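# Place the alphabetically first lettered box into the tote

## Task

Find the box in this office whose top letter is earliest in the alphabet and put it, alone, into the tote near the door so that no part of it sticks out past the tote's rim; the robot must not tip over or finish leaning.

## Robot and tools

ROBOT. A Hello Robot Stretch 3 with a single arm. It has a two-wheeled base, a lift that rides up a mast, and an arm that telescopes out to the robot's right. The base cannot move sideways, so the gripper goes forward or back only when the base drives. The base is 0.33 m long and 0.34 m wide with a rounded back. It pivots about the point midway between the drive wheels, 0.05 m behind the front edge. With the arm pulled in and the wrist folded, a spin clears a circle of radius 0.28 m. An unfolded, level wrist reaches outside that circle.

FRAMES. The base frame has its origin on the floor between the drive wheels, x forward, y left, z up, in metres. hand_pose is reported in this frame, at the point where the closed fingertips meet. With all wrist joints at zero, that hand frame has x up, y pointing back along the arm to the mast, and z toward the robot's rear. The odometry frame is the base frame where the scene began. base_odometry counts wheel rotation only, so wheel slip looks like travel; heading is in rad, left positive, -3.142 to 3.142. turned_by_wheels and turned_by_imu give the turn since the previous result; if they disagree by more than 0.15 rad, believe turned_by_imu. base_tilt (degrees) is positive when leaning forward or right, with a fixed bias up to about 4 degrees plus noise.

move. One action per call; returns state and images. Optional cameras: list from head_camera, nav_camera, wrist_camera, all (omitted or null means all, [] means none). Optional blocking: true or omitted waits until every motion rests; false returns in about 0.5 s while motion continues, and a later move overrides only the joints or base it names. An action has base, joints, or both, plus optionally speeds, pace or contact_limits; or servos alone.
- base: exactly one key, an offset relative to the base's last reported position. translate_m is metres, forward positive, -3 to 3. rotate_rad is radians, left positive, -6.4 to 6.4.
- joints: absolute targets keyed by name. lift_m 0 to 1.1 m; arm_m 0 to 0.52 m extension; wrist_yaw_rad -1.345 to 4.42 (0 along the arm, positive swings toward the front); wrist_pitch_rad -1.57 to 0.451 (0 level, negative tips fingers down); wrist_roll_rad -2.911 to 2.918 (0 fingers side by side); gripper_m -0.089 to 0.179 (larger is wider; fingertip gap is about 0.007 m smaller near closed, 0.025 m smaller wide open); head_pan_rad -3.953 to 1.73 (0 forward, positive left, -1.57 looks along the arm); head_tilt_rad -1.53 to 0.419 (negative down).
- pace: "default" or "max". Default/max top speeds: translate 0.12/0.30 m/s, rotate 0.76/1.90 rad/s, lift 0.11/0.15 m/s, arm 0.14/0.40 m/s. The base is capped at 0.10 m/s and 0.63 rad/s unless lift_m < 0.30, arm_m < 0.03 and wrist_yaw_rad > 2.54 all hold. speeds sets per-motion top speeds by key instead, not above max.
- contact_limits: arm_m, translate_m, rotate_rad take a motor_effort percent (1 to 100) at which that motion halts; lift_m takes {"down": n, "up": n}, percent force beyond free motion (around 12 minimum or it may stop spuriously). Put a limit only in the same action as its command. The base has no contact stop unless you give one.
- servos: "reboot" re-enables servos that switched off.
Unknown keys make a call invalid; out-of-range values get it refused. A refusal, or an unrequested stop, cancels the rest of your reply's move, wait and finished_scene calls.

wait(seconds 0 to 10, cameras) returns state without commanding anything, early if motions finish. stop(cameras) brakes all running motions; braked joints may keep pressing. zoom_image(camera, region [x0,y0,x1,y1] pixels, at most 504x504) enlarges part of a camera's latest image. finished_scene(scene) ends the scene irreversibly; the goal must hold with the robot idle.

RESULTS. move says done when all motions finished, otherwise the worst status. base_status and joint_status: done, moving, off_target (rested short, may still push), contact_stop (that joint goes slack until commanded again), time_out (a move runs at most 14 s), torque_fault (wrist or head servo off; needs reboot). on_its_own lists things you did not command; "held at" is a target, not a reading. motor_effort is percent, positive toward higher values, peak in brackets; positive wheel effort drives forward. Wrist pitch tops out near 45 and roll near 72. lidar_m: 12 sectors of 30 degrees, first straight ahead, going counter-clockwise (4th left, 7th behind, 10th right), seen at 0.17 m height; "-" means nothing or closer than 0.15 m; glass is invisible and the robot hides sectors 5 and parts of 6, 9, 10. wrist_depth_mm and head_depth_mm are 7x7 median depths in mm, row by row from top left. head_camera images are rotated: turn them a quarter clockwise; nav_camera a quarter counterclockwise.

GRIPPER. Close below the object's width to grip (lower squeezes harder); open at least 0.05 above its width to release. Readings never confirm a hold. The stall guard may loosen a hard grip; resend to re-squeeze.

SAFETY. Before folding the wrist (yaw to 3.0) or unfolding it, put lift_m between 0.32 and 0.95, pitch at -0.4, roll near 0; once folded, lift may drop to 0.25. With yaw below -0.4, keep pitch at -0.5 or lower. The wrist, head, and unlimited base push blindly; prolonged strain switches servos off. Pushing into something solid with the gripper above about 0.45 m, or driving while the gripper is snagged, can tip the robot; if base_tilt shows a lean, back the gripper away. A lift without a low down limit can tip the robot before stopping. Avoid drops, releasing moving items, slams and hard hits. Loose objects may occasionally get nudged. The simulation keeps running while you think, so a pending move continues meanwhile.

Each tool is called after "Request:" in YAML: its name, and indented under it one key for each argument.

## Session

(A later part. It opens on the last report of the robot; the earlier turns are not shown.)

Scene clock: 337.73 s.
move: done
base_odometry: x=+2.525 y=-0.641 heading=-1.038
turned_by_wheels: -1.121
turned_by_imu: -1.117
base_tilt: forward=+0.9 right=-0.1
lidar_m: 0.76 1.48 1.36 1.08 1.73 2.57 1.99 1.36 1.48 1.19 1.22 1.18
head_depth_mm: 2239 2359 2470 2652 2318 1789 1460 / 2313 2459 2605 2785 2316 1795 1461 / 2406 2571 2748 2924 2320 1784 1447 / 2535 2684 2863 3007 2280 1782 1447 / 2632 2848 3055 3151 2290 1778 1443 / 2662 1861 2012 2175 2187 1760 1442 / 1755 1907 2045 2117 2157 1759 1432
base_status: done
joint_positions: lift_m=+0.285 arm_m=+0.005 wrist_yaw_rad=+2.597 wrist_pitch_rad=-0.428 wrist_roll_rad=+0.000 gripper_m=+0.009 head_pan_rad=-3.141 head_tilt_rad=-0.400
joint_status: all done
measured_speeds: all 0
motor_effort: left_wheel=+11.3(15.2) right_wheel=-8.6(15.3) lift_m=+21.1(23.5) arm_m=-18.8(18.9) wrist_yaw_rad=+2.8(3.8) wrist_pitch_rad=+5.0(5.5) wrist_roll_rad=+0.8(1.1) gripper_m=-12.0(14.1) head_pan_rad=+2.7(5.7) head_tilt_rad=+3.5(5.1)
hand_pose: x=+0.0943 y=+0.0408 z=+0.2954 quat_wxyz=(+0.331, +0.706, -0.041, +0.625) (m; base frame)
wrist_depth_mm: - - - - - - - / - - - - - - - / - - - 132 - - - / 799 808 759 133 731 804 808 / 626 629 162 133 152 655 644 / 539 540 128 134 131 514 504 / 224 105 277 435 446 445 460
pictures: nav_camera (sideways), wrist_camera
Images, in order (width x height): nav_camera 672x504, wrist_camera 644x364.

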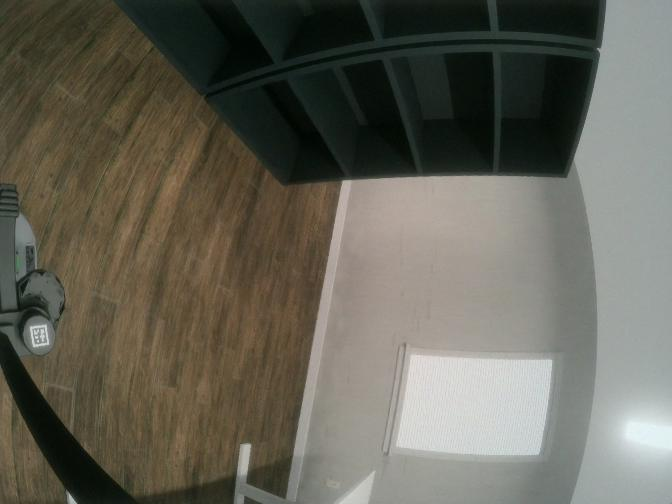

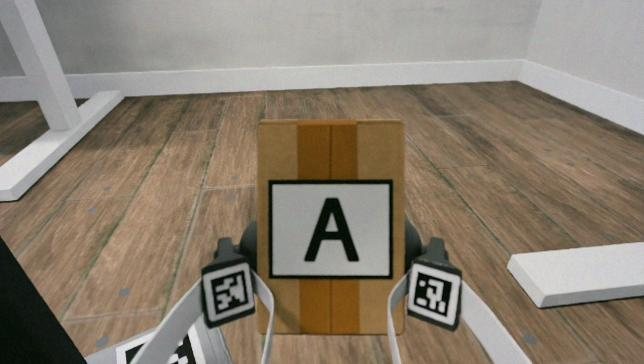

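Request:
move:
  base: {"translate_m": -2.2}
  pace: "max"
  cameras: ["nav_camera"]

Request:
move:
  base: {"rotate_rad": 1.122}
  pace: "max"
  cameras: ["nav_camera", "head_camera"]

Scene clock: 353.23 s.
move: done
base_odometry: x=+1.407 y=+1.254 heading=-1.038
turned_by_wheels: +0.000
turned_by_imu: +0.005
base_tilt: forward=+0.9 right=-0.3
lidar_m: 2.93 2.28 1.75 0.93 0.61 0.57 0.57 0.71 1.42 0.65 0.54 1.32
head_depth_mm: 459 485 516 550 590 634 688 / 478 508 540 577 622 673 732 / 499 532 565 609 657 716 783 / 522 555 596 642 699 764 838 / 546 584 628 684 744 818 904 / 573 618 666 727 797 882 983 / 606 653 709 775 857 954 1077
base_status: done
joint_positions: lift_m=+0.285 arm_m=+0.005 wrist_yaw_rad=+2.597 wrist_pitch_rad=-0.428 wrist_roll_rad=+0.000 gripper_m=+0.009 head_pan_rad=-3.140 head_tilt_rad=-0.400
joint_status: not commanded
measured_speeds: all 0
motor_effort: left_wheel=-2.8(12.6) right_wheel=-0.7(14.3) lift_m=+24.7(24.7) arm_m=-13.7(22.6) wrist_yaw_rad=+2.5(3.8) wrist_pitch_rad=+5.3(5.4) wrist_roll_rad=+0.8(1.1) gripper_m=-12.8(14.4) head_pan_rad=+1.1(4.1) head_tilt_rad=+1.8(4.4)
hand_pose: x=+0.0942 y=+0.0409 z=+0.2954 quat_wxyz=(+0.331, +0.706, -0.041, +0.625) (m; base frame)
wrist_depth_mm: - - - - - - - / 974 - - - - - - / 937 - - 133 - - - / 789 780 773 133 732 810 814 / 651 638 161 134 152 634 634 / 542 533 129 133 131 530 526 / 226 105 276 429 443 440 455
pictures: nav_camera (sideways)
Images, in order (width x height): nav_camera 672x504.

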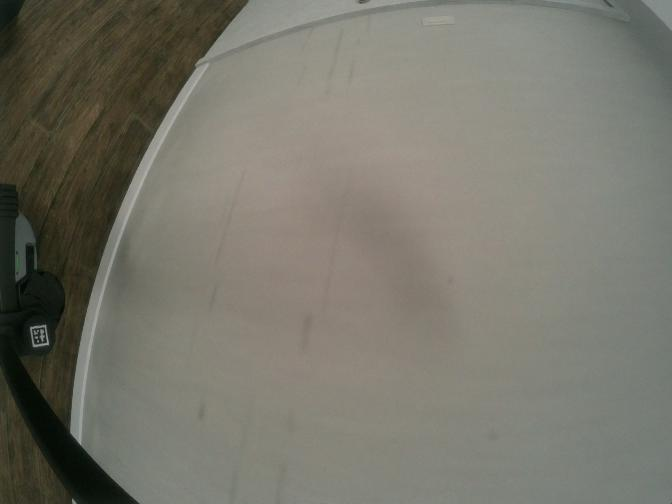

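Scene clock: 355.07 s.
move: done
base_odometry: x=+1.407 y=+1.254 heading=+0.084
turned_by_wheels: +1.122
turned_by_imu: +1.119
base_tilt: forward=+1.0 right=-0.2
lidar_m: 1.75 0.86 0.60 0.56 0.58 0.75 1.73 0.60 0.54 1.32 2.93 2.28
head_depth_mm: 1811 1781 1735 1732 1694 1651 1464 / 2212 2359 2503 2663 2229 1766 1463 / 2213 2390 2539 2755 2301 1779 1452 / 2204 2373 2560 2738 2290 1774 1439 / 2217 2374 2538 2761 2298 1770 1440 / 2228 2382 2557 2766 2268 1764 1443 / 2220 2383 2561 2752 2272 1755 1432
base_status: done
joint_positions: lift_m=+0.285 arm_m=+0.005 wrist_yaw_rad=+2.597 wrist_pitch_rad=-0.428 wrist_roll_rad=+0.000 gripper_m=+0.009 head_pan_rad=-3.140 head_tilt_rad=-0.400
joint_status: not commanded
measured_speeds: all 0
motor_effort: left_wheel=-7.0(17.2) right_wheel=+8.7(16.8) lift_m=+24.8(25.1) arm_m=-21.2(21.2) wrist_yaw_rad=+2.8(3.4) wrist_pitch_rad=+5.0(5.5) wrist_roll_rad=+0.8(1.1) gripper_m=-13.0(14.2) head_pan_rad=+2.3(3.8) head_tilt_rad=+0.6(2.1)
hand_pose: x=+0.0942 y=+0.0409 z=+0.2954 quat_wxyz=(+0.331, +0.706, -0.041, +0.625) (m; base frame)
wrist_depth_mm: 468 524 615 703 865 - - / 498 554 650 781 949 - - / 518 588 658 134 996 - - / 552 625 683 133 741 797 794 / 574 625 162 133 152 644 649 / 535 538 128 134 131 535 544 / 225 105 276 428 442 445 459
pictures: head_camera (sideways), nav_camera (sideways)
Images, in order (width x height): head_camera 896x504, nav_camera 672x504.

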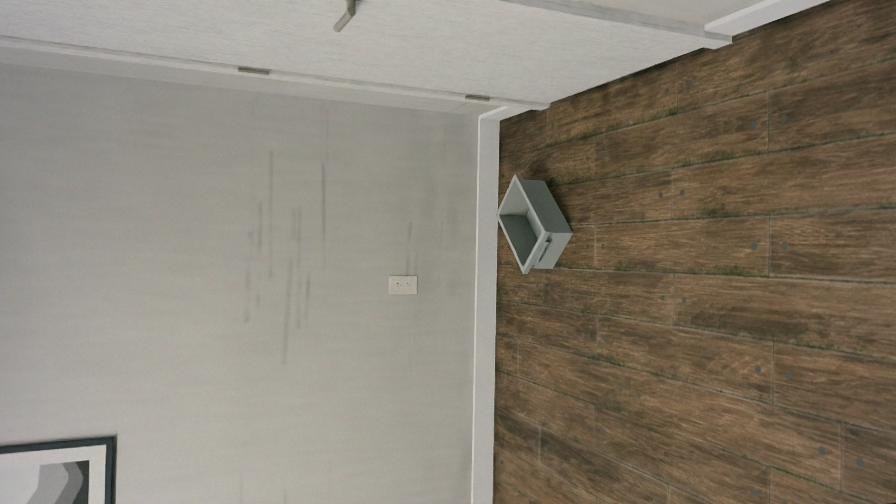

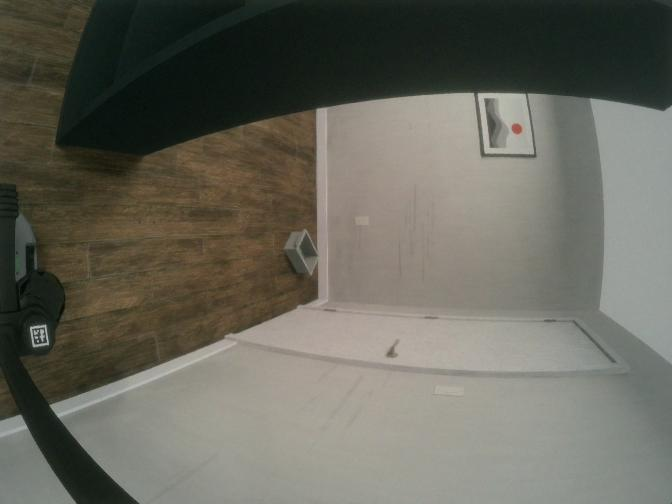

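Request:
move:
  base: {"translate_m": -1.62}
  pace: "max"
  cameras: ["nav_camera"]

Request:
move:
  base: {"rotate_rad": -1.571}
  joints: {"head_pan_rad": -1.57, "head_tilt_rad": -0.9}
  pace: "max"
  cameras: ["head_camera", "nav_camera"]

Scene clock: 384.30 s.
move: done
base_odometry: x=-0.208 y=+1.118 heading=+0.084
turned_by_wheels: +0.000
turned_by_imu: +0.004
base_tilt: forward=+1.0 right=-0.3
lidar_m: 2.32 0.71 0.47 0.45 0.46 0.60 0.94 0.96 1.26 2.89 1.19 0.93
head_depth_mm: 794 849 914 987 1076 1177 1282 / 799 856 915 994 1075 1178 1297 / 797 853 915 988 1078 1179 1299 / 800 853 917 988 1077 1179 1304 / 800 856 918 992 1079 1186 1311 / 801 855 918 992 1083 1181 1310 / 801 855 918 995 1081 1184 1311
base_status: done
joint_positions: lift_m=+0.285 arm_m=+0.005 wrist_yaw_rad=+2.598 wrist_pitch_rad=-0.428 wrist_roll_rad=+0.000 gripper_m=+0.009 head_pan_rad=-3.140 head_tilt_rad=-0.400
joint_status: not commanded
measured_speeds: all 0
motor_effort: left_wheel=-5.5(16.9) right_wheel=-1.1(14.1) lift_m=+27.7(27.9) arm_m=-21.3(22.3) wrist_yaw_rad=+2.8(3.4) wrist_pitch_rad=+4.9(5.5) wrist_roll_rad=+0.7(1.2) gripper_m=-12.7(14.1) head_pan_rad=+2.0(2.8) head_tilt_rad=-0.8(1.6)
hand_pose: x=+0.0942 y=+0.0409 z=+0.2954 quat_wxyz=(+0.331, +0.706, -0.041, +0.625) (m; base frame)
wrist_depth_mm: 371 424 481 600 720 912 - / 397 448 520 643 796 - - / 420 477 529 133 863 - - / 444 514 558 133 742 809 801 / 474 560 149 133 152 631 646 / 514 530 128 134 131 545 525 / 225 105 279 434 445 447 460
pictures: nav_camera (sideways)
Images, in order (width x height): nav_camera 672x504.

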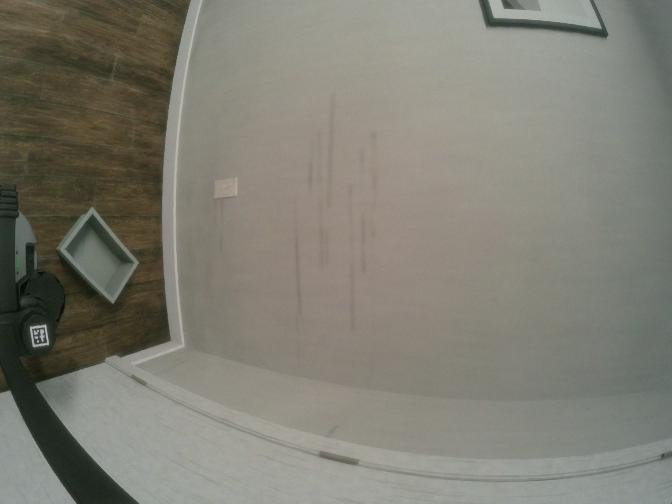

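Scene clock: 386.40 s.
move: done
base_odometry: x=-0.208 y=+1.118 heading=-1.487
turned_by_wheels: -1.571
turned_by_imu: -1.564
base_tilt: forward=+1.1 right=-0.1
lidar_m: 2.89 1.17 0.93 2.18 0.69 0.47 0.45 0.46 0.61 0.94 0.97 1.28
head_depth_mm: 855 988 1180 1452 1405 1254 1133 / 856 991 1189 1470 1411 1258 1135 / 856 997 1197 1476 1363 1233 697 / 864 1005 1196 1490 1392 1242 752 / 871 1005 1206 1498 1416 1260 1136 / 872 1015 1219 1516 1418 1262 1137 / 878 1026 1221 1513 1424 1257 1144
base_status: done
joint_positions: lift_m=+0.285 arm_m=+0.005 wrist_yaw_rad=+2.598 wrist_pitch_rad=-0.428 wrist_roll_rad=+0.000 gripper_m=+0.009 head_pan_rad=-1.555 head_tilt_rad=-0.905
joint_status: all done
measured_speeds: translate_m=+0.000 rotate_rad=+0.000 lift_m=+0.000 arm_m=+0.000 wrist_yaw_rad=+0.000 wrist_pitch_rad=+0.000 wrist_roll_rad=+0.000 head_pan_rad=-0.024 head_tilt_rad=+0.000
motor_effort: left_wheel=+9.4(18.7) right_wheel=-9.9(16.1) lift_m=+28.5(28.6) arm_m=-21.3(22.6) wrist_yaw_rad=+3.2(3.3) wrist_pitch_rad=+5.1(5.3) wrist_roll_rad=+0.8(1.0) gripper_m=-12.8(14.4) head_pan_rad=-2.0(4.6) head_tilt_rad=-2.0(8.9)
hand_pose: x=+0.0942 y=+0.0409 z=+0.2954 quat_wxyz=(+0.331, +0.706, -0.041, +0.625) (m; base frame)
wrist_depth_mm: - - - 949 - - - / - - - - - - - / - - - 134 - - - / 794 795 756 133 737 783 813 / 633 652 162 133 151 653 639 / 529 532 128 134 131 540 534 / 224 105 276 435 437 443 455
pictures: head_camera (sideways), nav_camera (sideways)
Images, in order (width x height): head_camera 896x504, nav_camera 672x504.

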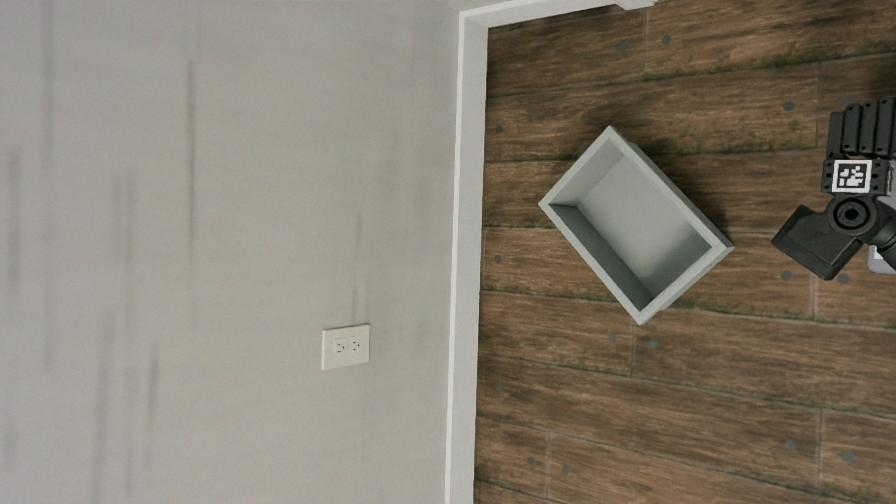

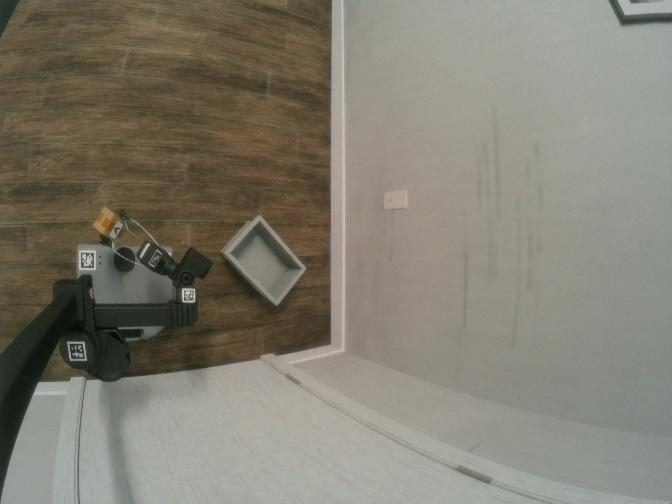

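Request:
move:
  base: {"translate_m": 0.0115}
  joints: {"lift_m": 0.38, "wrist_pitch_rad": -0.4}
  pace: "max"
  cameras: []

Request:
move:
  joints: {"wrist_yaw_rad": 0.77}
  cameras: []

Request:
move:
  joints: {"wrist_pitch_rad": -1.45, "arm_m": 0.403}
  speeds: {"arm_m": 0.2}
  cameras: ["wrist_camera", "head_camera"]

Scene clock: 408.20 s.
move: done
base_odometry: x=-0.207 y=+1.107 heading=-1.486
turned_by_wheels: +0.000
turned_by_imu: +0.001
base_tilt: forward=+1.0 right=-0.2
lidar_m: 2.89 1.17 0.93 2.23 0.71 0.48 0.46 0.47 0.63 0.94 0.97 1.29
head_depth_mm: 857 992 1184 1443 1399 1257 1136 / 857 996 1182 1461 1424 1267 611 / 856 997 1187 1465 1371 1243 616 / 863 996 1192 1480 1402 1246 668 / 862 1000 1205 1480 1433 1266 1140 / 864 1006 1198 1494 1424 1263 1137 / 869 1011 1204 1496 1421 1262 1143
base_status: done
joint_positions: lift_m=+0.380 arm_m=+0.005 wrist_yaw_rad=+2.598 wrist_pitch_rad=-0.428 wrist_roll_rad=+0.000 gripper_m=+0.009 head_pan_rad=-1.570 head_tilt_rad=-0.900
joint_status: all done
measured_speeds: all 0
motor_effort: left_wheel=+3.6(14.6) right_wheel=-3.0(6.0) lift_m=+30.7(34.7) arm_m=-13.4(15.9) wrist_yaw_rad=+2.9(2.9) wrist_pitch_rad=+4.6(6.8) wrist_roll_rad=+0.8(1.1) gripper_m=-11.7(13.8) head_pan_rad=-2.5(3.7) head_tilt_rad=-0.2(1.2)
hand_pose: x=+0.0942 y=+0.0409 z=+0.3904 quat_wxyz=(+0.331, +0.706, -0.041, +0.625) (m; base frame)
wrist_depth_mm: - - - 919 - - - / - - - - - - - / - - - 133 - - - / - - 956 133 913 995 - / 795 789 162 133 150 775 780 / 632 649 129 134 131 643 655 / 223 105 535 534 535 546 570
pictures: none
No camera images: "cameras" was empty.

Scene clock: 410.10 s.
move: done
base_odometry: x=-0.207 y=+1.107 heading=-1.486
turned_by_wheels: +0.000
turned_by_imu: +0.000
base_tilt: forward=+0.8 right=-0.1
lidar_m: 2.88 1.17 0.92 2.24 0.71 0.48 0.46 0.47 0.62 0.94 0.97 1.28
head_depth_mm: 855 994 1181 1442 1397 1263 1143 / 859 995 1182 1472 1417 1258 612 / 860 997 1187 1463 1367 1250 615 / 864 999 1195 1474 1389 1244 704 / 862 1005 1197 1484 1414 876 1132 / 868 1007 1198 1487 1425 1262 1142 / 869 1014 1207 1503 1427 1269 1144
base_status: not commanded
joint_positions: lift_m=+0.380 arm_m=+0.005 wrist_yaw_rad=+0.773 wrist_pitch_rad=-0.428 wrist_roll_rad=+0.000 gripper_m=+0.009 head_pan_rad=-1.570 head_tilt_rad=-0.900
joint_status: all done
measured_speeds: all 0
motor_effort: left_wheel=+3.9(4.0) right_wheel=-3.3(3.5) lift_m=+23.3(30.5) arm_m=-9.8(13.3) wrist_yaw_rad=-2.0(4.9) wrist_pitch_rad=+4.8(5.3) wrist_roll_rad=+1.0(1.1) gripper_m=-12.3(14.1) head_pan_rad=-1.0(4.2) head_tilt_rad=+0.7(1.8)
hand_pose: x=+0.1343 y=-0.3097 z=+0.3904 quat_wxyz=(+0.697, +0.400, -0.583, +0.121) (m; base frame)
wrist_depth_mm: - - - 912 724 626 535 / - - - 991 789 652 557 / - - - 133 782 697 591 / - 987 950 134 823 748 624 / 785 777 162 134 152 743 642 / 651 651 128 134 132 660 638 / 557 105 523 527 464 454 456
pictures: none
No camera images: "cameras" was empty.

Scene clock: 413.80 s.
move: done
base_odometry: x=-0.207 y=+1.107 heading=-1.486
turned_by_wheels: +0.000
turned_by_imu: +0.001
base_tilt: forward=+0.9 right=-0.1
lidar_m: 2.89 1.17 0.92 2.23 0.71 0.48 0.46 0.47 0.62 0.94 0.97 1.28
head_depth_mm: 857 990 1180 1439 1400 1259 1134 / 860 994 1180 1417 1373 691 611 / 861 998 1189 1327 1287 1245 1137 / 862 1001 1190 1426 1346 1240 1133 / 867 1005 1197 1478 1426 1261 1139 / 867 1007 1199 1491 1430 1262 1136 / 867 1016 1211 1507 1422 1267 1137
base_status: not commanded
joint_positions: lift_m=+0.380 arm_m=+0.403 wrist_yaw_rad=+0.773 wrist_pitch_rad=-1.448 wrist_roll_rad=+0.000 gripper_m=+0.009 head_pan_rad=-1.570 head_tilt_rad=-0.900
joint_status: all done
measured_speeds: all 0
motor_effort: left_wheel=+3.7(4.0) right_wheel=-2.7(3.4) lift_m=+21.1(23.2) arm_m=+22.8(25.5) wrist_yaw_rad=-1.9(2.3) wrist_pitch_rad=-0.8(5.6) wrist_roll_rad=+0.8(1.0) gripper_m=-13.8(14.4) head_pan_rad=-2.5(3.4) head_tilt_rad=+0.5(1.5)
hand_pose: x=-0.0163 y=-0.5535 z=+0.2614 quat_wxyz=(+0.667, +0.633, -0.314, -0.235) (m; base frame)
wrist_depth_mm: 431 432 429 428 430 427 401 / 440 425 433 431 432 428 423 / 444 443 399 133 306 427 426 / 443 441 384 133 333 433 433 / 435 441 344 133 151 434 424 / 446 444 128 133 131 432 427 / 435 105 442 433 440 435 427
pictures: head_camera (sideways), wrist_camera
Images, in order (width x height): head_camera 896x504, wrist_camera 644x364.

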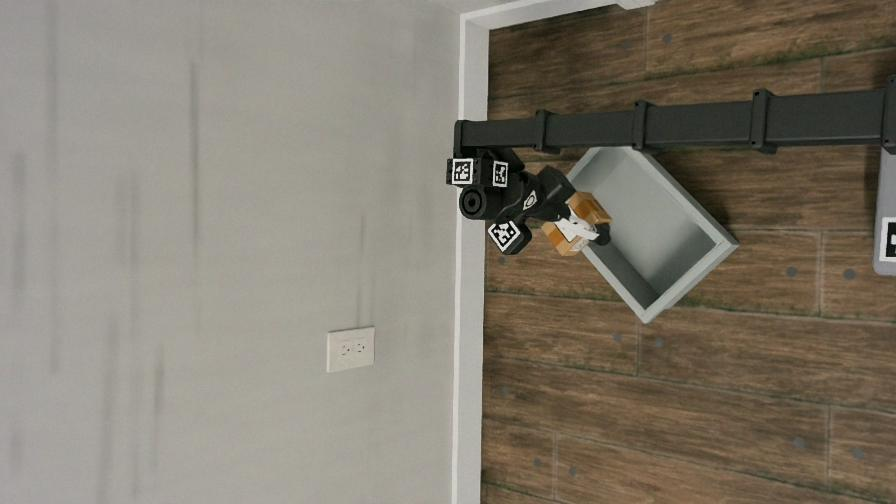

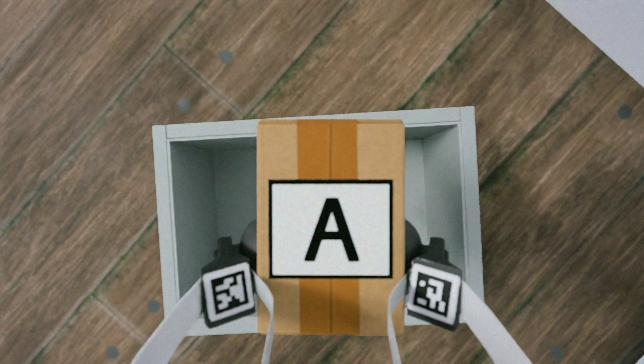

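Request:
zoom_image:
  camera: "wrist_camera"
  region: [140, 90, 500, 364]

Scaled by 1.400.

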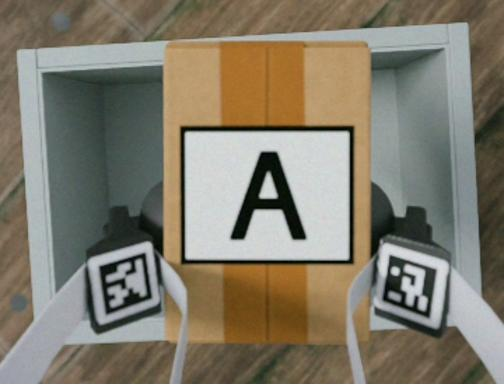

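Request:
move:
  base: {"translate_m": -0.0095}
  joints: {"arm_m": 0.385, "wrist_yaw_rad": 0.825, "lift_m": 0.255}
  cameras: ["wrist_camera", "head_camera"]

Scene clock: 438.40 s.
move: done
base_odometry: x=-0.207 y=+1.116 heading=-1.486
turned_by_wheels: +0.000
turned_by_imu: +0.001
base_tilt: forward=+0.9 right=-0.1
lidar_m: 2.89 1.17 0.93 2.19 0.70 0.47 0.45 0.46 0.61 0.50 0.97 1.28
head_depth_mm: 855 993 1185 1417 1396 1259 1135 / 858 992 1186 1479 1396 1231 1103 / 858 997 1181 1469 967 1222 1127 / 863 1004 1186 1470 1295 1238 1138 / 865 1006 1199 1483 1420 1241 1133 / 868 1009 1203 1500 1424 1259 1141 / 869 1013 1205 1493 1431 1262 1141
base_status: done
joint_positions: lift_m=+0.255 arm_m=+0.385 wrist_yaw_rad=+0.822 wrist_pitch_rad=-1.449 wrist_roll_rad=+0.000 gripper_m=+0.009 head_pan_rad=-1.570 head_tilt_rad=-0.900
joint_status: all done
measured_speeds: all 0
motor_effort: left_wheel=-3.4(7.1) right_wheel=-6.6(11.0) lift_m=+20.3(21.9) arm_m=-21.3(23.2) wrist_yaw_rad=+3.0(5.7) wrist_pitch_rad=-0.4(0.9) wrist_roll_rad=+0.6(1.0) gripper_m=-13.5(14.0) head_pan_rad=-1.1(2.8) head_tilt_rad=+0.0(1.2)
hand_pose: x=-0.0162 y=-0.5351 z=+0.1364 quat_wxyz=(+0.673, +0.641, -0.298, -0.218) (m; base frame)
wrist_depth_mm: 306 306 307 304 298 298 297 / 185 203 203 204 207 209 189 / 188 242 305 133 300 244 188 / 186 238 301 133 299 248 301 / 187 239 307 134 149 248 298 / 188 222 128 134 131 229 301 / 311 105 199 196 206 202 303
pictures: head_camera (sideways), wrist_camera
Images, in order (width x height): head_camera 896x504, wrist_camera 644x364.

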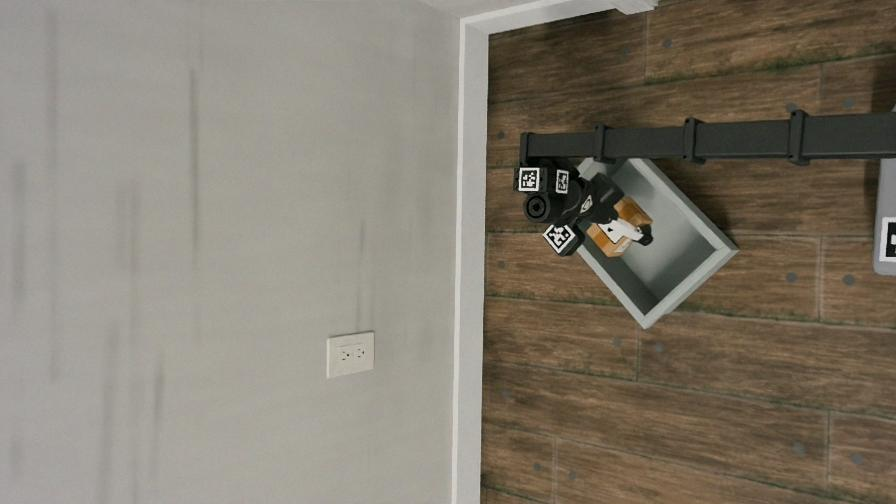

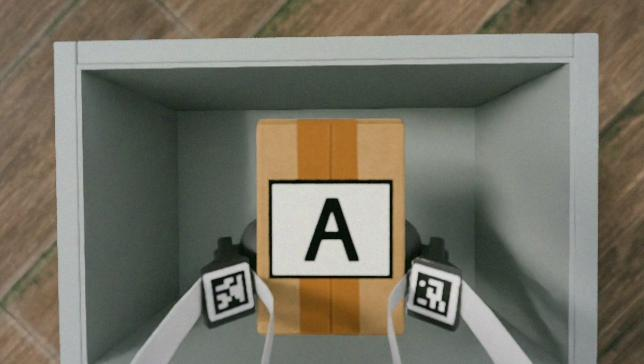

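Request:
move:
  joints: {"lift_m": 0.175}
  contact_limits: {"lift_m": {"down": 16}}
  cameras: []

Request:
move:
  joints: {"lift_m": 0.148}
  speeds: {"lift_m": 0.03}
  contact_limits: {"lift_m": {"down": 12}}
  cameras: ["wrist_camera"]

Scene clock: 445.20 s.
move: done
base_odometry: x=-0.207 y=+1.116 heading=-1.486
turned_by_wheels: +0.000
turned_by_imu: +0.001
base_tilt: forward=+1.0 right=-0.3
lidar_m: 2.89 1.17 0.93 2.19 0.70 0.47 0.45 0.46 0.61 0.94 0.97 1.28
head_depth_mm: 858 993 1177 1416 1394 1255 1138 / 859 995 1184 1459 1418 1244 1122 / 862 1000 1188 1476 1044 1225 1110 / 863 1002 1200 1476 1402 1232 1138 / 865 1003 1193 1484 1428 1242 1140 / 865 1003 1202 1494 1421 1265 1134 / 870 1010 1206 1500 1423 1270 1138
base_status: not commanded
joint_positions: lift_m=+0.175 arm_m=+0.385 wrist_yaw_rad=+0.822 wrist_pitch_rad=-1.449 wrist_roll_rad=+0.000 gripper_m=+0.009 head_pan_rad=-1.570 head_tilt_rad=-0.900
joint_status: all done
measured_speeds: all 0
motor_effort: left_wheel=-3.2(3.7) right_wheel=-7.0(7.3) lift_m=+20.3(22.2) arm_m=-17.6(19.2) wrist_yaw_rad=+3.8(3.8) wrist_pitch_rad=-0.3(0.7) wrist_roll_rad=+0.9(1.0) gripper_m=-12.9(13.9) head_pan_rad=+0.2(1.9) head_tilt_rad=-0.4(1.5)
contact_limits: lift_m down 16 (down: maximum 72; up: maximum 65)
hand_pose: x=-0.0162 y=-0.5351 z=+0.0564 quat_wxyz=(+0.673, +0.641, -0.298, -0.218) (m; base frame)
wrist_depth_mm: 141 133 133 134 135 135 135 / 170 200 204 205 208 208 160 / 177 222 222 133 219 218 161 / 178 223 222 133 218 218 161 / 177 222 221 133 149 218 161 / 177 222 128 134 131 218 161 / 176 105 197 196 206 200 163
pictures: none
No camera images: "cameras" was empty.

Scene clock: 446.53 s.
move: done
base_odometry: x=-0.207 y=+1.116 heading=-1.486
turned_by_wheels: +0.000
turned_by_imu: +0.000
base_tilt: forward=+1.0 right=-0.1
lidar_m: 2.88 1.17 0.93 2.19 0.70 0.47 0.45 0.46 0.61 0.94 0.97 1.28
head_depth_mm: 856 991 1182 1423 1392 1264 1139 / 858 993 1186 1463 1415 1262 1122 / 861 996 1184 1468 1066 1196 1108 / 866 998 1193 1467 1395 1250 1140 / 870 1002 1198 1486 1424 1244 1140 / 868 1008 1201 1489 1430 1269 1139 / 874 1011 1205 1502 1428 1270 1143
base_status: not commanded
joint_positions: lift_m=+0.148 arm_m=+0.385 wrist_yaw_rad=+0.822 wrist_pitch_rad=-1.449 wrist_roll_rad=+0.000 gripper_m=+0.009 head_pan_rad=-1.570 head_tilt_rad=-0.900
joint_status: all done
measured_speeds: all 0
motor_effort: left_wheel=-3.4(3.7) right_wheel=-6.9(7.1) lift_m=+20.3(21.9) arm_m=-16.8(17.9) wrist_yaw_rad=+3.4(3.7) wrist_pitch_rad=-0.5(0.7) wrist_roll_rad=+0.9(1.0) gripper_m=-12.6(13.9) head_pan_rad=+0.4(2.1) head_tilt_rad=-0.6(1.4)
contact_limits: lift_m down 12 (down: maximum 72; up: maximum 65)
hand_pose: x=-0.0162 y=-0.5351 z=+0.0294 quat_wxyz=(+0.673, +0.641, -0.298, -0.218) (m; base frame)
wrist_depth_mm: 142 133 133 134 135 135 136 / 169 194 192 193 190 190 160 / 178 195 193 133 191 190 160 / 178 195 194 133 192 190 162 / 177 195 195 133 149 191 161 / 177 196 128 133 131 191 162 / 177 105 195 194 192 192 162
pictures: wrist_camera
Images, in order (width x height): wrist_camera 644x364.

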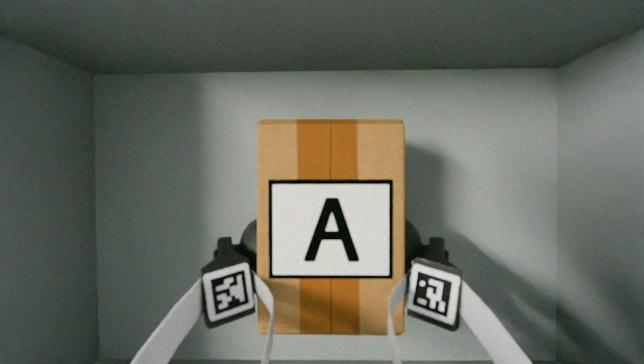

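Request:
move:
  joints: {"lift_m": 0.135}
  speeds: {"lift_m": 0.03}
  contact_limits: {"lift_m": {"down": 12}}
  cameras: ["wrist_camera"]

Scene clock: 451.67 s.
move: contact_stop
base_odometry: x=-0.207 y=+1.116 heading=-1.486
turned_by_wheels: +0.000
turned_by_imu: +0.001
base_tilt: forward=+1.1 right=-0.1
lidar_m: 2.89 1.17 0.93 2.19 0.70 0.47 0.45 0.46 0.61 0.94 0.97 1.28
head_depth_mm: 857 994 1182 1415 1395 1264 1138 / 859 994 1185 1463 1419 1267 1123 / 862 995 1191 1476 1056 1200 1105 / 861 1000 1193 1483 1393 1245 1136 / 863 1005 1196 1486 1427 1247 1139 / 869 1006 1203 1493 1425 1260 1138 / 869 1013 1201 1490 1424 1267 1145
base_status: not commanded
joint_positions: lift_m=+0.138 arm_m=+0.385 wrist_yaw_rad=+0.822 wrist_pitch_rad=-1.451 wrist_roll_rad=+0.000 gripper_m=+0.009 head_pan_rad=-1.570 head_tilt_rad=-0.900
joint_status: lift_m contact_stop (moved -0.010 of -0.013)
measured_speeds: translate_m=+0.000 rotate_rad=+0.000 lift_m=+0.001 arm_m=+0.000 wrist_yaw_rad=+0.000 wrist_pitch_rad=+0.000 wrist_roll_rad=+0.000 head_pan_rad=+0.000 head_tilt_rad=+0.000
on_its_own: lift_m is slack since a contact_stop
motor_effort: left_wheel=-3.4(3.7) right_wheel=-5.7(6.9) lift_m=+24.2(24.2) arm_m=-13.7(14.5) wrist_yaw_rad=+3.1(3.8) wrist_pitch_rad=+0.0(1.1) wrist_roll_rad=+0.8(1.0) gripper_m=-13.8(14.0) head_pan_rad=-0.2(2.1) head_tilt_rad=-0.8(1.0)
contact_limits: lift_m down 12 (down: maximum 72; up: maximum 65)
hand_pose: x=-0.0167 y=-0.5346 z=+0.0194 quat_wxyz=(+0.673, +0.641, -0.297, -0.219) (m; base frame)
wrist_depth_mm: 141 133 133 134 135 135 136 / 168 185 185 182 183 180 160 / 169 184 184 133 182 180 161 / 178 185 184 133 183 182 161 / 178 187 185 133 150 182 161 / 177 186 128 133 131 182 161 / 177 187 186 186 184 182 161
pictures: wrist_camera
Images, in order (width x height): wrist_camera 644x364.

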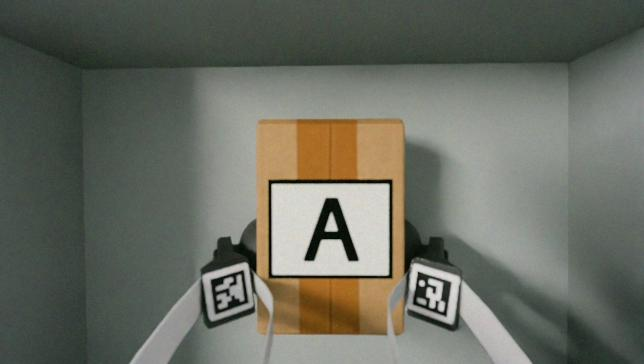

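Request:
move:
  joints: {"gripper_m": 0.12}
  cameras: ["wrist_camera"]

Request:
move:
  joints: {"lift_m": 0.36}
  cameras: ["wrist_camera", "head_camera"]

Scene clock: 458.13 s.
move: done
base_odometry: x=-0.207 y=+1.116 heading=-1.486
turned_by_wheels: +0.000
turned_by_imu: +0.001
base_tilt: forward=+1.0 right=-0.2
lidar_m: 2.90 1.17 0.93 2.19 0.70 0.47 0.45 0.46 0.61 0.94 0.97 1.28
head_depth_mm: 857 991 1181 1410 1394 1263 1134 / 857 995 1181 1469 1426 1265 1122 / 857 997 1189 1468 1055 1195 1110 / 860 999 1190 1481 1393 1246 1135 / 860 1002 1199 1480 1422 1246 1138 / 865 1006 1204 1495 1428 1266 1138 / 871 1008 1204 1511 1426 1261 1143
base_status: not commanded
joint_positions: lift_m=+0.138 arm_m=+0.385 wrist_yaw_rad=+0.822 wrist_pitch_rad=-1.450 wrist_roll_rad=+0.000 gripper_m=+0.120 head_pan_rad=-1.570 head_tilt_rad=-0.900
joint_status: all done
measured_speeds: all 0
on_its_own: lift_m is slack since a contact_stop
motor_effort: left_wheel=-3.5(3.5) right_wheel=-6.1(6.3) lift_m=+25.5(26.0) arm_m=-9.2(11.2) wrist_yaw_rad=+3.3(3.9) wrist_pitch_rad=-0.6(0.7) wrist_roll_rad=+0.8(1.0) gripper_m=+0.9(91.2) head_pan_rad=+1.0(2.1) head_tilt_rad=-0.5(1.6)
contact_limits: lift_m down 12 (down: maximum 72; up: maximum 65)
hand_pose: x=-0.0164 y=-0.5349 z=+0.0195 quat_wxyz=(+0.673, +0.641, -0.298, -0.219) (m; base frame)
wrist_depth_mm: 142 133 134 134 135 135 136 / 170 183 183 184 181 180 161 / 169 185 184 133 180 180 160 / 177 184 184 132 180 181 161 / 177 185 184 133 148 181 160 / 176 124 185 133 133 124 161 / - 186 185 185 184 182 147
pictures: wrist_camera
Images, in order (width x height): wrist_camera 644x364.

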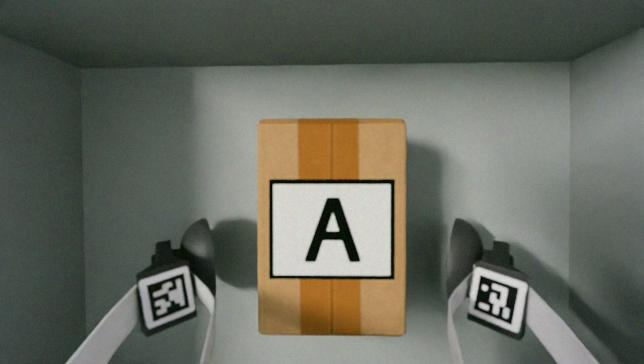

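Scene clock: 461.00 s.
move: done
base_odometry: x=-0.207 y=+1.116 heading=-1.486
turned_by_wheels: +0.000
turned_by_imu: +0.000
base_tilt: forward=+1.0 right=-0.2
lidar_m: 2.89 1.17 0.93 2.19 0.70 0.47 0.45 0.46 0.61 0.94 0.97 1.28
head_depth_mm: 857 993 1181 1416 1396 1261 1133 / 860 998 1195 1418 1369 715 638 / 861 996 1184 1376 1219 1241 1135 / 862 1002 1190 1467 1297 1244 1138 / 867 1004 1193 1489 1420 1245 1138 / 866 1009 1198 1492 1422 1267 1139 / 871 1007 1205 1504 1416 1262 1140
base_status: not commanded
joint_positions: lift_m=+0.360 arm_m=+0.385 wrist_yaw_rad=+0.822 wrist_pitch_rad=-1.450 wrist_roll_rad=+0.000 gripper_m=+0.120 head_pan_rad=-1.570 head_tilt_rad=-0.900
joint_status: all done
measured_speeds: all 0
motor_effort: left_wheel=-3.3(3.5) right_wheel=-5.7(6.3) lift_m=+31.7(33.9) arm_m=-6.4(9.6) wrist_yaw_rad=+3.0(3.7) wrist_pitch_rad=-0.4(0.6) wrist_roll_rad=+0.9(1.2) gripper_m=+0.0(1.5) head_pan_rad=+1.4(3.0) head_tilt_rad=-0.8(2.1)
hand_pose: x=-0.0164 y=-0.5349 z=+0.2414 quat_wxyz=(+0.673, +0.641, -0.298, -0.219) (m; base frame)
wrist_depth_mm: 423 416 411 417 411 401 405 / 417 420 414 406 406 408 399 / 415 416 369 409 388 407 405 / 418 419 414 355 404 404 407 / 418 421 412 409 411 407 406 / 418 123 299 328 296 124 407 / 423 419 419 418 413 414 409
pictures: head_camera (sideways), wrist_camera
Images, in order (width x height): head_camera 896x504, wrist_camera 644x364.

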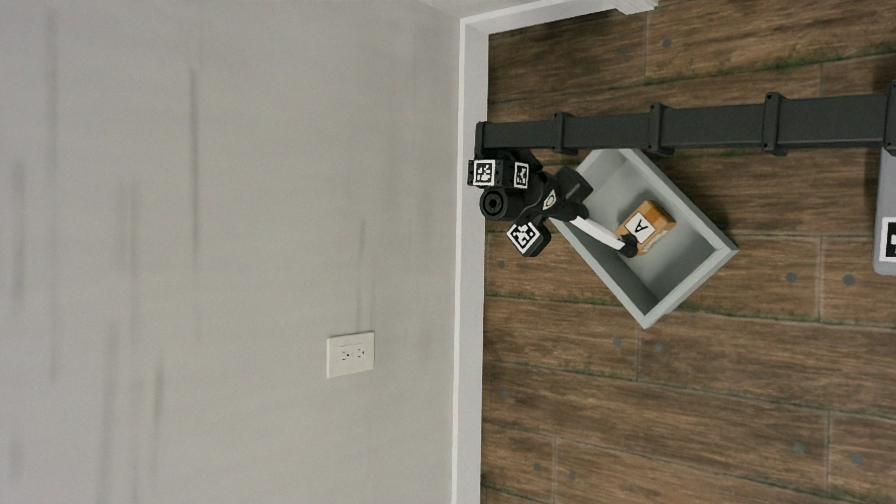

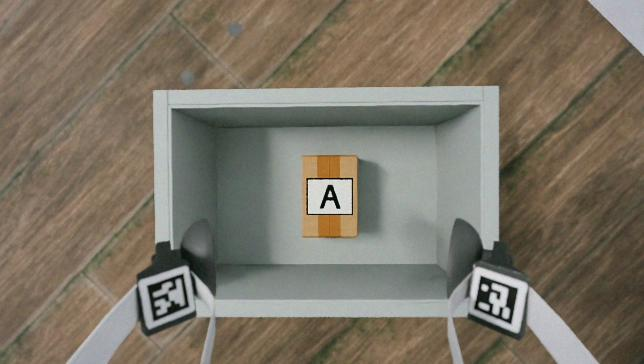

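The box A is flat in the tote's centre, with nothing else in it.

Request:
finished_scene:
  scene: 3

The scene is finished: the task was done.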